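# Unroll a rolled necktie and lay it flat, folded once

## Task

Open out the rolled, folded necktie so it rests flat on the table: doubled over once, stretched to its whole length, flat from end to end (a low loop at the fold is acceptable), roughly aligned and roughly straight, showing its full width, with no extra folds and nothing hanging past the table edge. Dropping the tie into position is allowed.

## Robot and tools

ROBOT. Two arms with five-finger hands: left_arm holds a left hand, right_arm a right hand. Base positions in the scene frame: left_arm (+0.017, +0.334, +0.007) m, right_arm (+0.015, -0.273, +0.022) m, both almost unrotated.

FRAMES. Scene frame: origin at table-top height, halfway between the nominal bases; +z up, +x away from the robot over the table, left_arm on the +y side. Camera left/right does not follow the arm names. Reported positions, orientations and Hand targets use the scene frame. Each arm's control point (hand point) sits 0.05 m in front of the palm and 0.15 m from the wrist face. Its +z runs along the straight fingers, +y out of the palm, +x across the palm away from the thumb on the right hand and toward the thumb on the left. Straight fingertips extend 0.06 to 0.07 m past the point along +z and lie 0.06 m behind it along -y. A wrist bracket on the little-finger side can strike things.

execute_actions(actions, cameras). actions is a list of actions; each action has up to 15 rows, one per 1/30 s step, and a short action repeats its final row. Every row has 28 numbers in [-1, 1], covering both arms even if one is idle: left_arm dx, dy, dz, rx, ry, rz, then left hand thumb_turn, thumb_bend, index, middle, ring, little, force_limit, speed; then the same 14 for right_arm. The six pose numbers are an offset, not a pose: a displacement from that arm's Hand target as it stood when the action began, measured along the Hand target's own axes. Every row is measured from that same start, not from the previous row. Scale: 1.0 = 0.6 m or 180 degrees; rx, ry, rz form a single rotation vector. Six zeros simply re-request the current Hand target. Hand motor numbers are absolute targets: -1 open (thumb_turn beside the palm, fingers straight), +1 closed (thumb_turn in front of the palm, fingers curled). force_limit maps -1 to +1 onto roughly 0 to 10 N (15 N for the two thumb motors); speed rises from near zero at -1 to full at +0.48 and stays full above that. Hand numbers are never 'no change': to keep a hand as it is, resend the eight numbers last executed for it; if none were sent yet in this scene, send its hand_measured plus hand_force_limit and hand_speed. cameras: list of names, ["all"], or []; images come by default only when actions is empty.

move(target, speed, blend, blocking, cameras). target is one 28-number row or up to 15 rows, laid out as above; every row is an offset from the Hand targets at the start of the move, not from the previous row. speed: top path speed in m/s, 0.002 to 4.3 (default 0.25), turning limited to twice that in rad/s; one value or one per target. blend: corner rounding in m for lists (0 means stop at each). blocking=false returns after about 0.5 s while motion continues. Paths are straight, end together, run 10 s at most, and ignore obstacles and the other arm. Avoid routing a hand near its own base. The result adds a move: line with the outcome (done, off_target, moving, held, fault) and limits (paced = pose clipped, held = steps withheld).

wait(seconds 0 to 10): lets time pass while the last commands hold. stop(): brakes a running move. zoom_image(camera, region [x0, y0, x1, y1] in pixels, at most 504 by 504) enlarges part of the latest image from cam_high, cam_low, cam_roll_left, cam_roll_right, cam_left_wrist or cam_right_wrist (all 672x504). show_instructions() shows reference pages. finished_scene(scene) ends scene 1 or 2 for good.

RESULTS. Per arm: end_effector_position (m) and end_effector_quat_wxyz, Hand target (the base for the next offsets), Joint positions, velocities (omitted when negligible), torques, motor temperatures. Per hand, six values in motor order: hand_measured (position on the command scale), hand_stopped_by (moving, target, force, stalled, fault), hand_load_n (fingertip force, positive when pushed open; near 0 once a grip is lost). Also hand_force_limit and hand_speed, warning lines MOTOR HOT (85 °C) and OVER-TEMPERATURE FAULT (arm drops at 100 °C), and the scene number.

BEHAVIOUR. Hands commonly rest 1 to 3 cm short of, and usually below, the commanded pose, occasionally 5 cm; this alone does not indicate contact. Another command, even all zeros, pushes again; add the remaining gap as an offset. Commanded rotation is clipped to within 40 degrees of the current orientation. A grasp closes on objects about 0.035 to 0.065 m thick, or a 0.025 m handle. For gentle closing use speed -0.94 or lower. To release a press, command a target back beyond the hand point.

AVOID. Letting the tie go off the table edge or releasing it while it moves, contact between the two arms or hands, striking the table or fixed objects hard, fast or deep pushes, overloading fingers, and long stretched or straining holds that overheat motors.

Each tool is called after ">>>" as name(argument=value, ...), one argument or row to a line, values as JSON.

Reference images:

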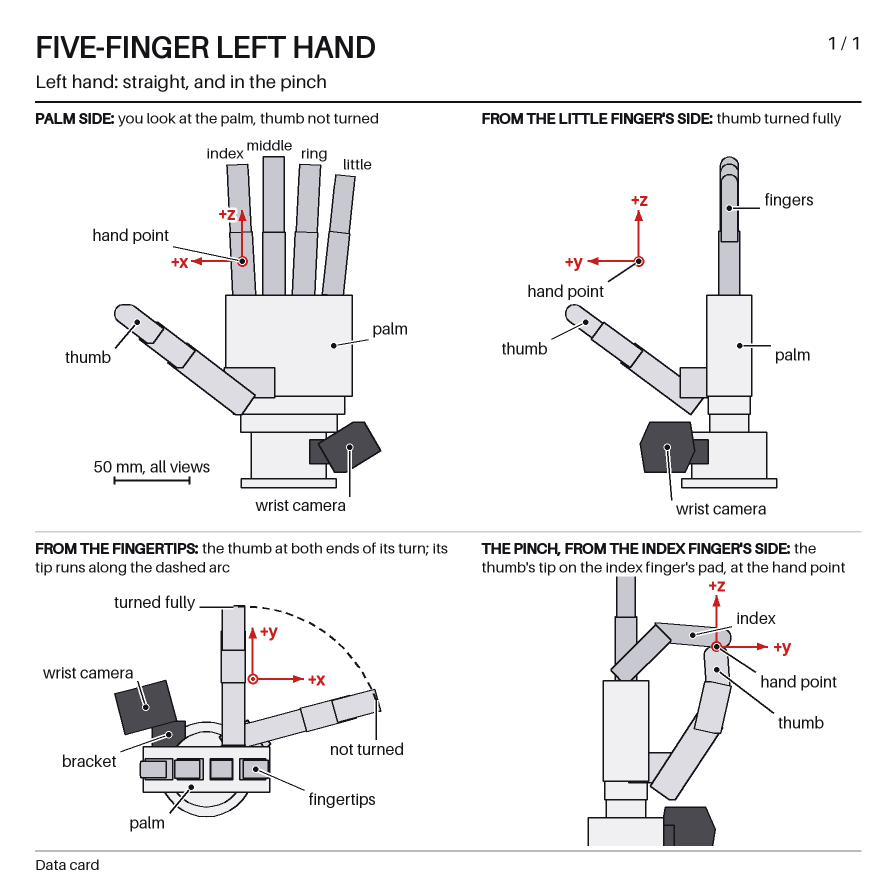

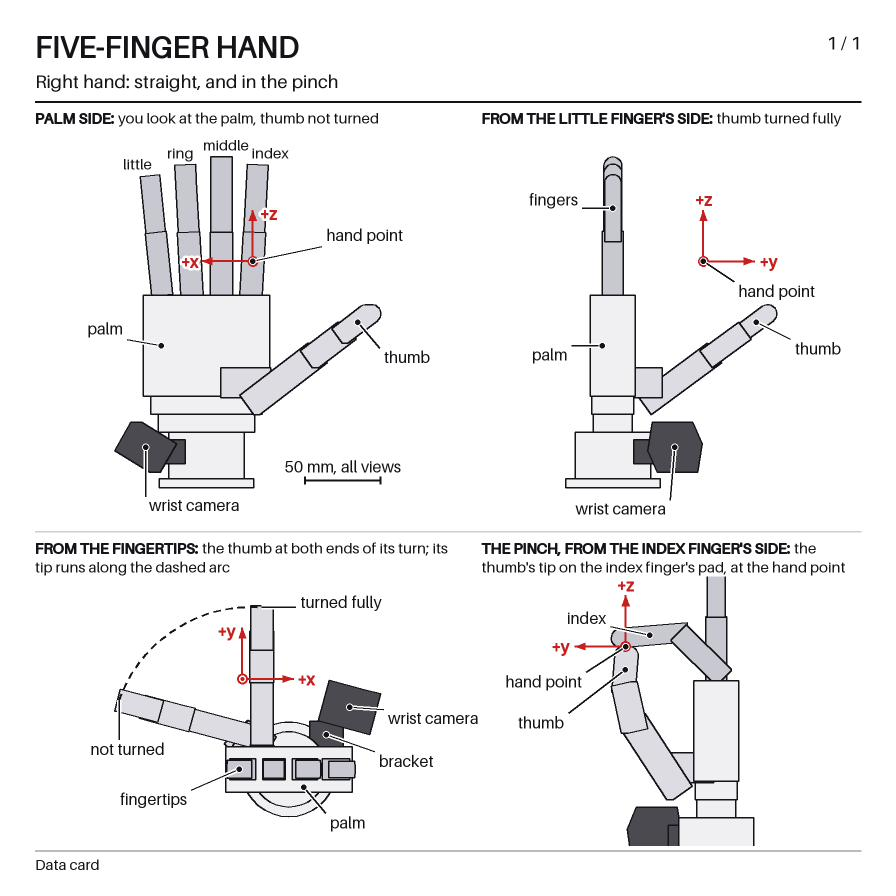

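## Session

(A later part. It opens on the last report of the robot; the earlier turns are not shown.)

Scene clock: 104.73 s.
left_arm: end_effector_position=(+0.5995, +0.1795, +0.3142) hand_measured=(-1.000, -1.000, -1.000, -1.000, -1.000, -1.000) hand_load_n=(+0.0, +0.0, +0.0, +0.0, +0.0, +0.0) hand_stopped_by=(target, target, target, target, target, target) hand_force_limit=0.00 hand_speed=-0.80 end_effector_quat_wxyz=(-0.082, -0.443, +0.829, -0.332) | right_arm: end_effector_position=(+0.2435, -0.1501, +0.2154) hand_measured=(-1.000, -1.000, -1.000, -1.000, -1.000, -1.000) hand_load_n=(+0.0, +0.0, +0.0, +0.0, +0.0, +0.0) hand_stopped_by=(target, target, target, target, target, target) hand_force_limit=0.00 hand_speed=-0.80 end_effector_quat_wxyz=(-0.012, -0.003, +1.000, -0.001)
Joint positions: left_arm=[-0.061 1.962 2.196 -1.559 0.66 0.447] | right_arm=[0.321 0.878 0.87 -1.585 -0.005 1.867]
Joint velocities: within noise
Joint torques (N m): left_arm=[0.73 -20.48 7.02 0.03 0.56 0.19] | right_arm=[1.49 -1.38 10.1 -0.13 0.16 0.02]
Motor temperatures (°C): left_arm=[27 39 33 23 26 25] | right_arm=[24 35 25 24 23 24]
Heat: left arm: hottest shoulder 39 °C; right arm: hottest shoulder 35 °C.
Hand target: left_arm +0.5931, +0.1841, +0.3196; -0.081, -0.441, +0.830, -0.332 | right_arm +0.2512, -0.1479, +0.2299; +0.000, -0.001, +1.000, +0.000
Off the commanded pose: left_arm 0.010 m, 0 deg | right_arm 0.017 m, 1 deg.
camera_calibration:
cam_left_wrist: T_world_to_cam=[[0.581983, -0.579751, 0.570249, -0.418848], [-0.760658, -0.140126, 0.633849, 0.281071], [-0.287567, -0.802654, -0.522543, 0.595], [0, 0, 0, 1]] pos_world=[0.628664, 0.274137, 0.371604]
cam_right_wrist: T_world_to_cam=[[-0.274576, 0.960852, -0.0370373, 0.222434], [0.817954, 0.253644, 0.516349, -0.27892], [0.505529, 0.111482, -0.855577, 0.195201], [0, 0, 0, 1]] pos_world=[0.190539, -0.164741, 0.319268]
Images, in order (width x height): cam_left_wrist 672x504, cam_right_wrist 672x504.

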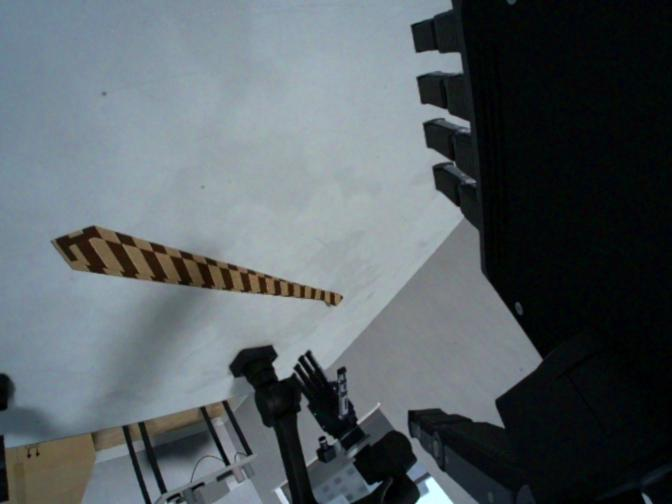

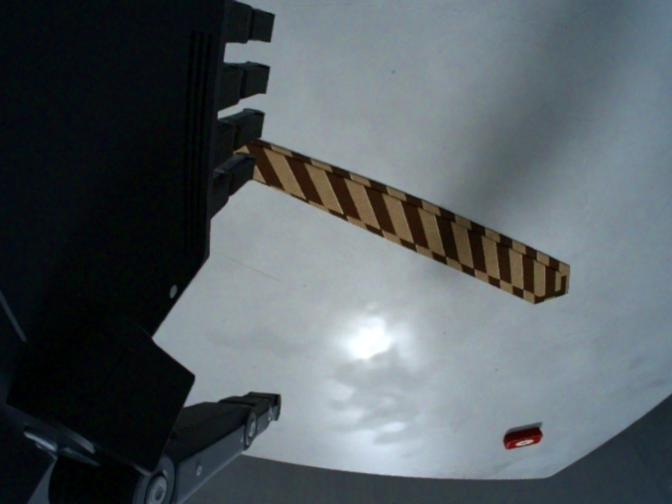

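>>> move(
  target=[
    [0,0,0,0,0,0,-1,-1,-1,-1,-1,-1,0,-0.8,-0.077,-0.39,0.1,0,0,0,-1,-1,-1,-1,-1,-1,0,-0.8],
    [0,0,0,0,0,0,-1,-1,-1,-1,-1,-1,0,-0.8,-0.077,-0.39,0.25,0,0,0,-1,-1,-1,-1,-1,-1,0,-0.8],
  ],
  speed=[0.3,0.08],
  cameras=["cam_high","cam_roll_right"],
)

>>> zoom_image(
  camera="cam_roll_right",
  region=[165, 220, 285, 290],
)

Scene clock: 125.97 s.
left_arm: end_effector_position=(+0.5995, +0.1795, +0.3142) hand_measured=(-1.000, -1.000, -1.000, -1.000, -1.000, -1.000) hand_load_n=(-0.5, +0.0, +0.0, +0.0, +0.0, +0.0) hand_stopped_by=(target, target, target, target, target, target) hand_force_limit=0.00 hand_speed=-0.80 end_effector_quat_wxyz=(-0.082, -0.443, +0.829, -0.332) | right_arm: end_effector_position=(+0.2957, -0.3819, +0.0820) hand_measured=(-1.000, -1.000, -1.000, -1.000, -1.000, -1.000) hand_load_n=(+0.0, +0.0, +0.0, +0.0, +0.0, +0.0) hand_stopped_by=(target, target, target, target, target, target) hand_force_limit=0.00 hand_speed=-0.80 end_effector_quat_wxyz=(-0.003, +0.005, +1.000, +0.000)
Joint positions: left_arm=[-0.061 1.962 2.196 -1.559 0.66 0.447] | right_arm=[-0.572 1.251 0.751 -1.074 0.004 0.99]
Joint torques (N m): left_arm=[0.79 -20.48 7.02 0.03 0.56 0.19] | right_arm=[1.32 -5.07 6.22 0.85 -0.15 -0.16]
Heat: left arm: hottest shoulder 39 °C; right arm: hottest shoulder 34 °C.
Hand target: left_arm +0.5931, +0.1841, +0.3196; -0.081, -0.441, +0.830, -0.332 | right_arm +0.2976, -0.3817, +0.0799; +0.000, -0.001, +1.000, +0.000
Off the commanded pose: left_arm 0.010 m, 0 deg | right_arm 0.003 m, 1 deg.
move: done
Images, in order (width x height): cam_high 672x504, cam_roll_right 672x504.

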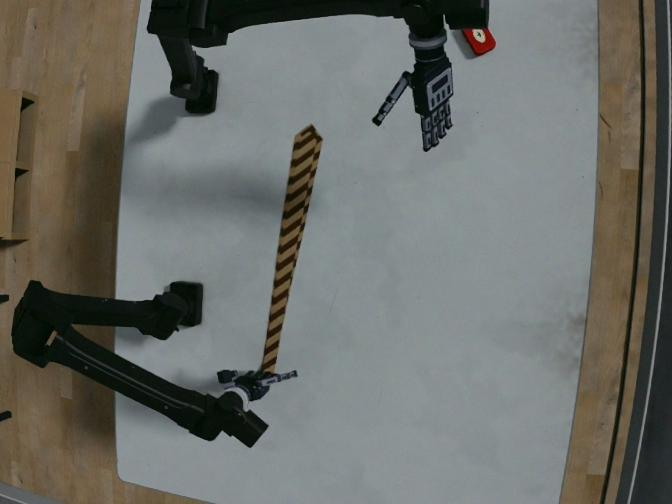

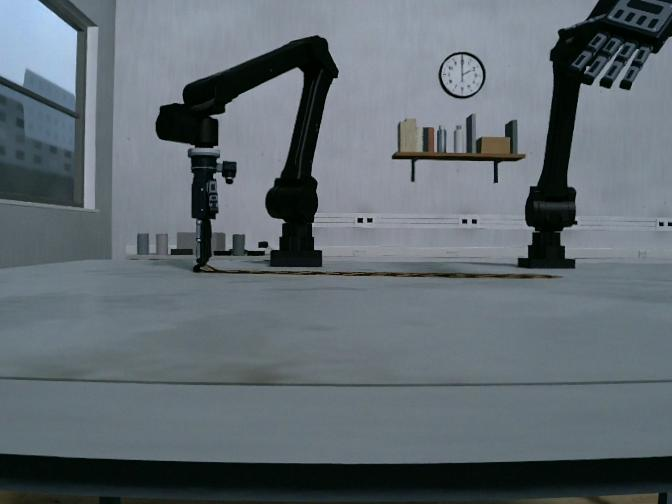

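Scaled by 4.200 from the camera's 672x504 image, which has a finer 960x720 frame.

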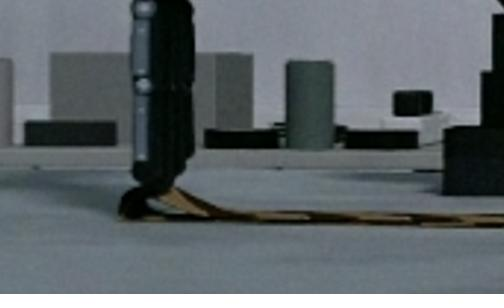

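>>> move(
  target=[
    [0,0,0,0,0,0,-1,-1,-1,-1,-1,-1,0,-0.8,0,0.025,0.01,0,0,0,-1,-1,-1,-1,-1,-1,0,-0.8],
    [0,0,0,0,0,0,-1,-1,-1,-1,-1,-1,0,-0.8,0,0.03,-0.12,0,0,0,-1,-1,-1,-1,-1,-1,0,-0.8],
    [0,0,0,0,0,0,-1,-1,-1,-1,-1,-1,0,-0.8,0.08,0.35,-0.25,0,0,0,-1,-1,-1,-1,-1,-1,0,-0.8],
  ],
  speed=[0.06,0.1,0.3],
  blend=[0,0.03,0],
  cameras=["cam_high","cam_roll_right"],
)

>>> zoom_image(
  camera="cam_roll_right",
  region=[165, 230, 285, 290],
)

>>> zoom_image(
  camera="cam_high",
  region=[216, 300, 316, 400],
)

Scene clock: 133.87 s.
left_arm: end_effector_position=(+0.5995, +0.1795, +0.3142) hand_measured=(-1.000, -1.000, -1.000, -1.000, -1.000, -1.000) hand_load_n=(+0.0, +0.0, +0.0, +0.0, +0.0, +0.0) hand_stopped_by=(target, target, target, target, target, target) hand_force_limit=0.00 hand_speed=-0.80 end_effector_quat_wxyz=(-0.082, -0.443, +0.829, -0.332) | right_arm: end_effector_position=(+0.2418, -0.1735, +0.2160) hand_measured=(-1.000, -1.000, -1.000, -1.000, -1.000, -1.000) hand_load_n=(+0.0, +0.0, +0.0, +0.0, +0.0, +0.0) hand_stopped_by=(target, target, target, target, target, target) hand_force_limit=0.00 hand_speed=-0.80 end_effector_quat_wxyz=(-0.011, -0.003, +1.000, +0.000)
Joint positions: left_arm=[-0.061 1.962 2.196 -1.559 0.66 0.447] | right_arm=[0.212 0.854 0.859 -1.597 -0.005 1.759]
Joint torques (N m): left_arm=[0.73 -20.54 7.02 0.05 0.57 0.19] | right_arm=[1.61 -0.91 10.02 -0.14 0.15 0.04]
Heat: left arm: hottest shoulder 39 °C; right arm: hottest shoulder 34 °C.
Hand target: left_arm +0.5931, +0.1841, +0.3196; -0.081, -0.441, +0.830, -0.332 | right_arm +0.2493, -0.1719, +0.2298; +0.000, -0.001, +1.000, +0.000
Off the commanded pose: left_arm 0.010 m, 0 deg | right_arm 0.016 m, 1 deg.
move: off_target (right_arm)
Images, in order (width x height): cam_high 672x504, cam_roll_right 672x504.

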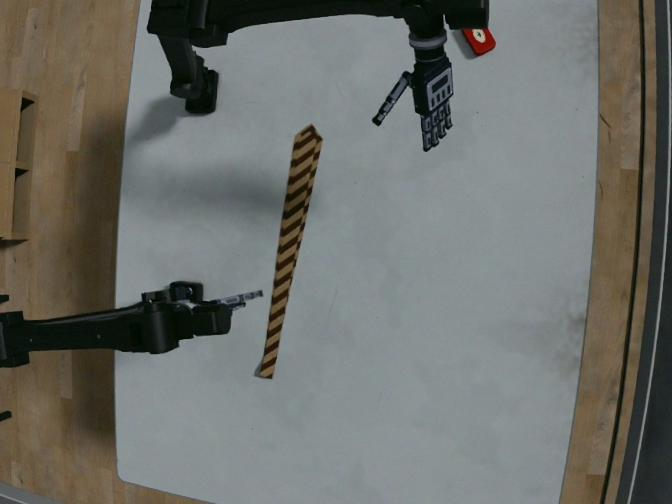

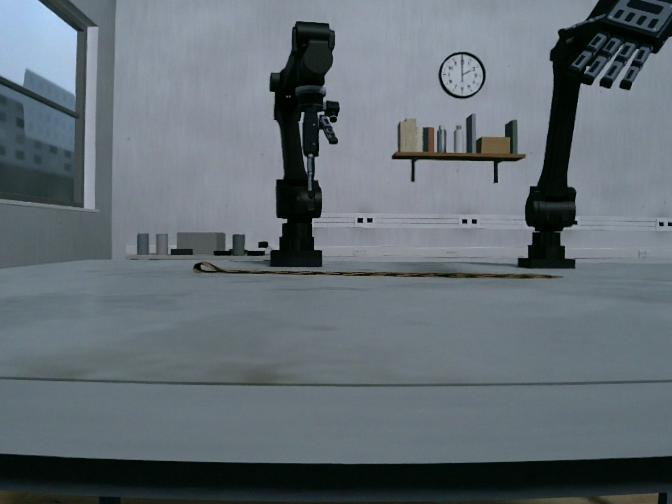

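Scaled by 4.200 from the camera's 672x504 image, which has a finer 960x720 frame.

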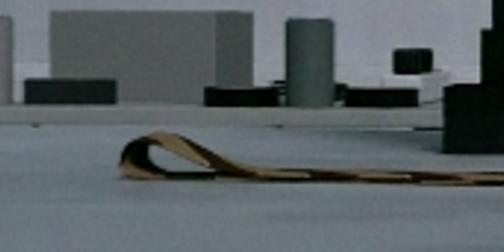

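Scaled by 5.040 from the camera's 672x504 image, which has a finer 960x720 frame.

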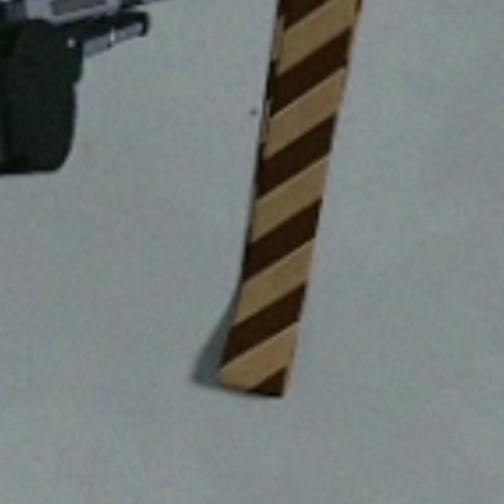

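>>> finished_scene(
  scene=1,
)

The scene is finished: the task was done.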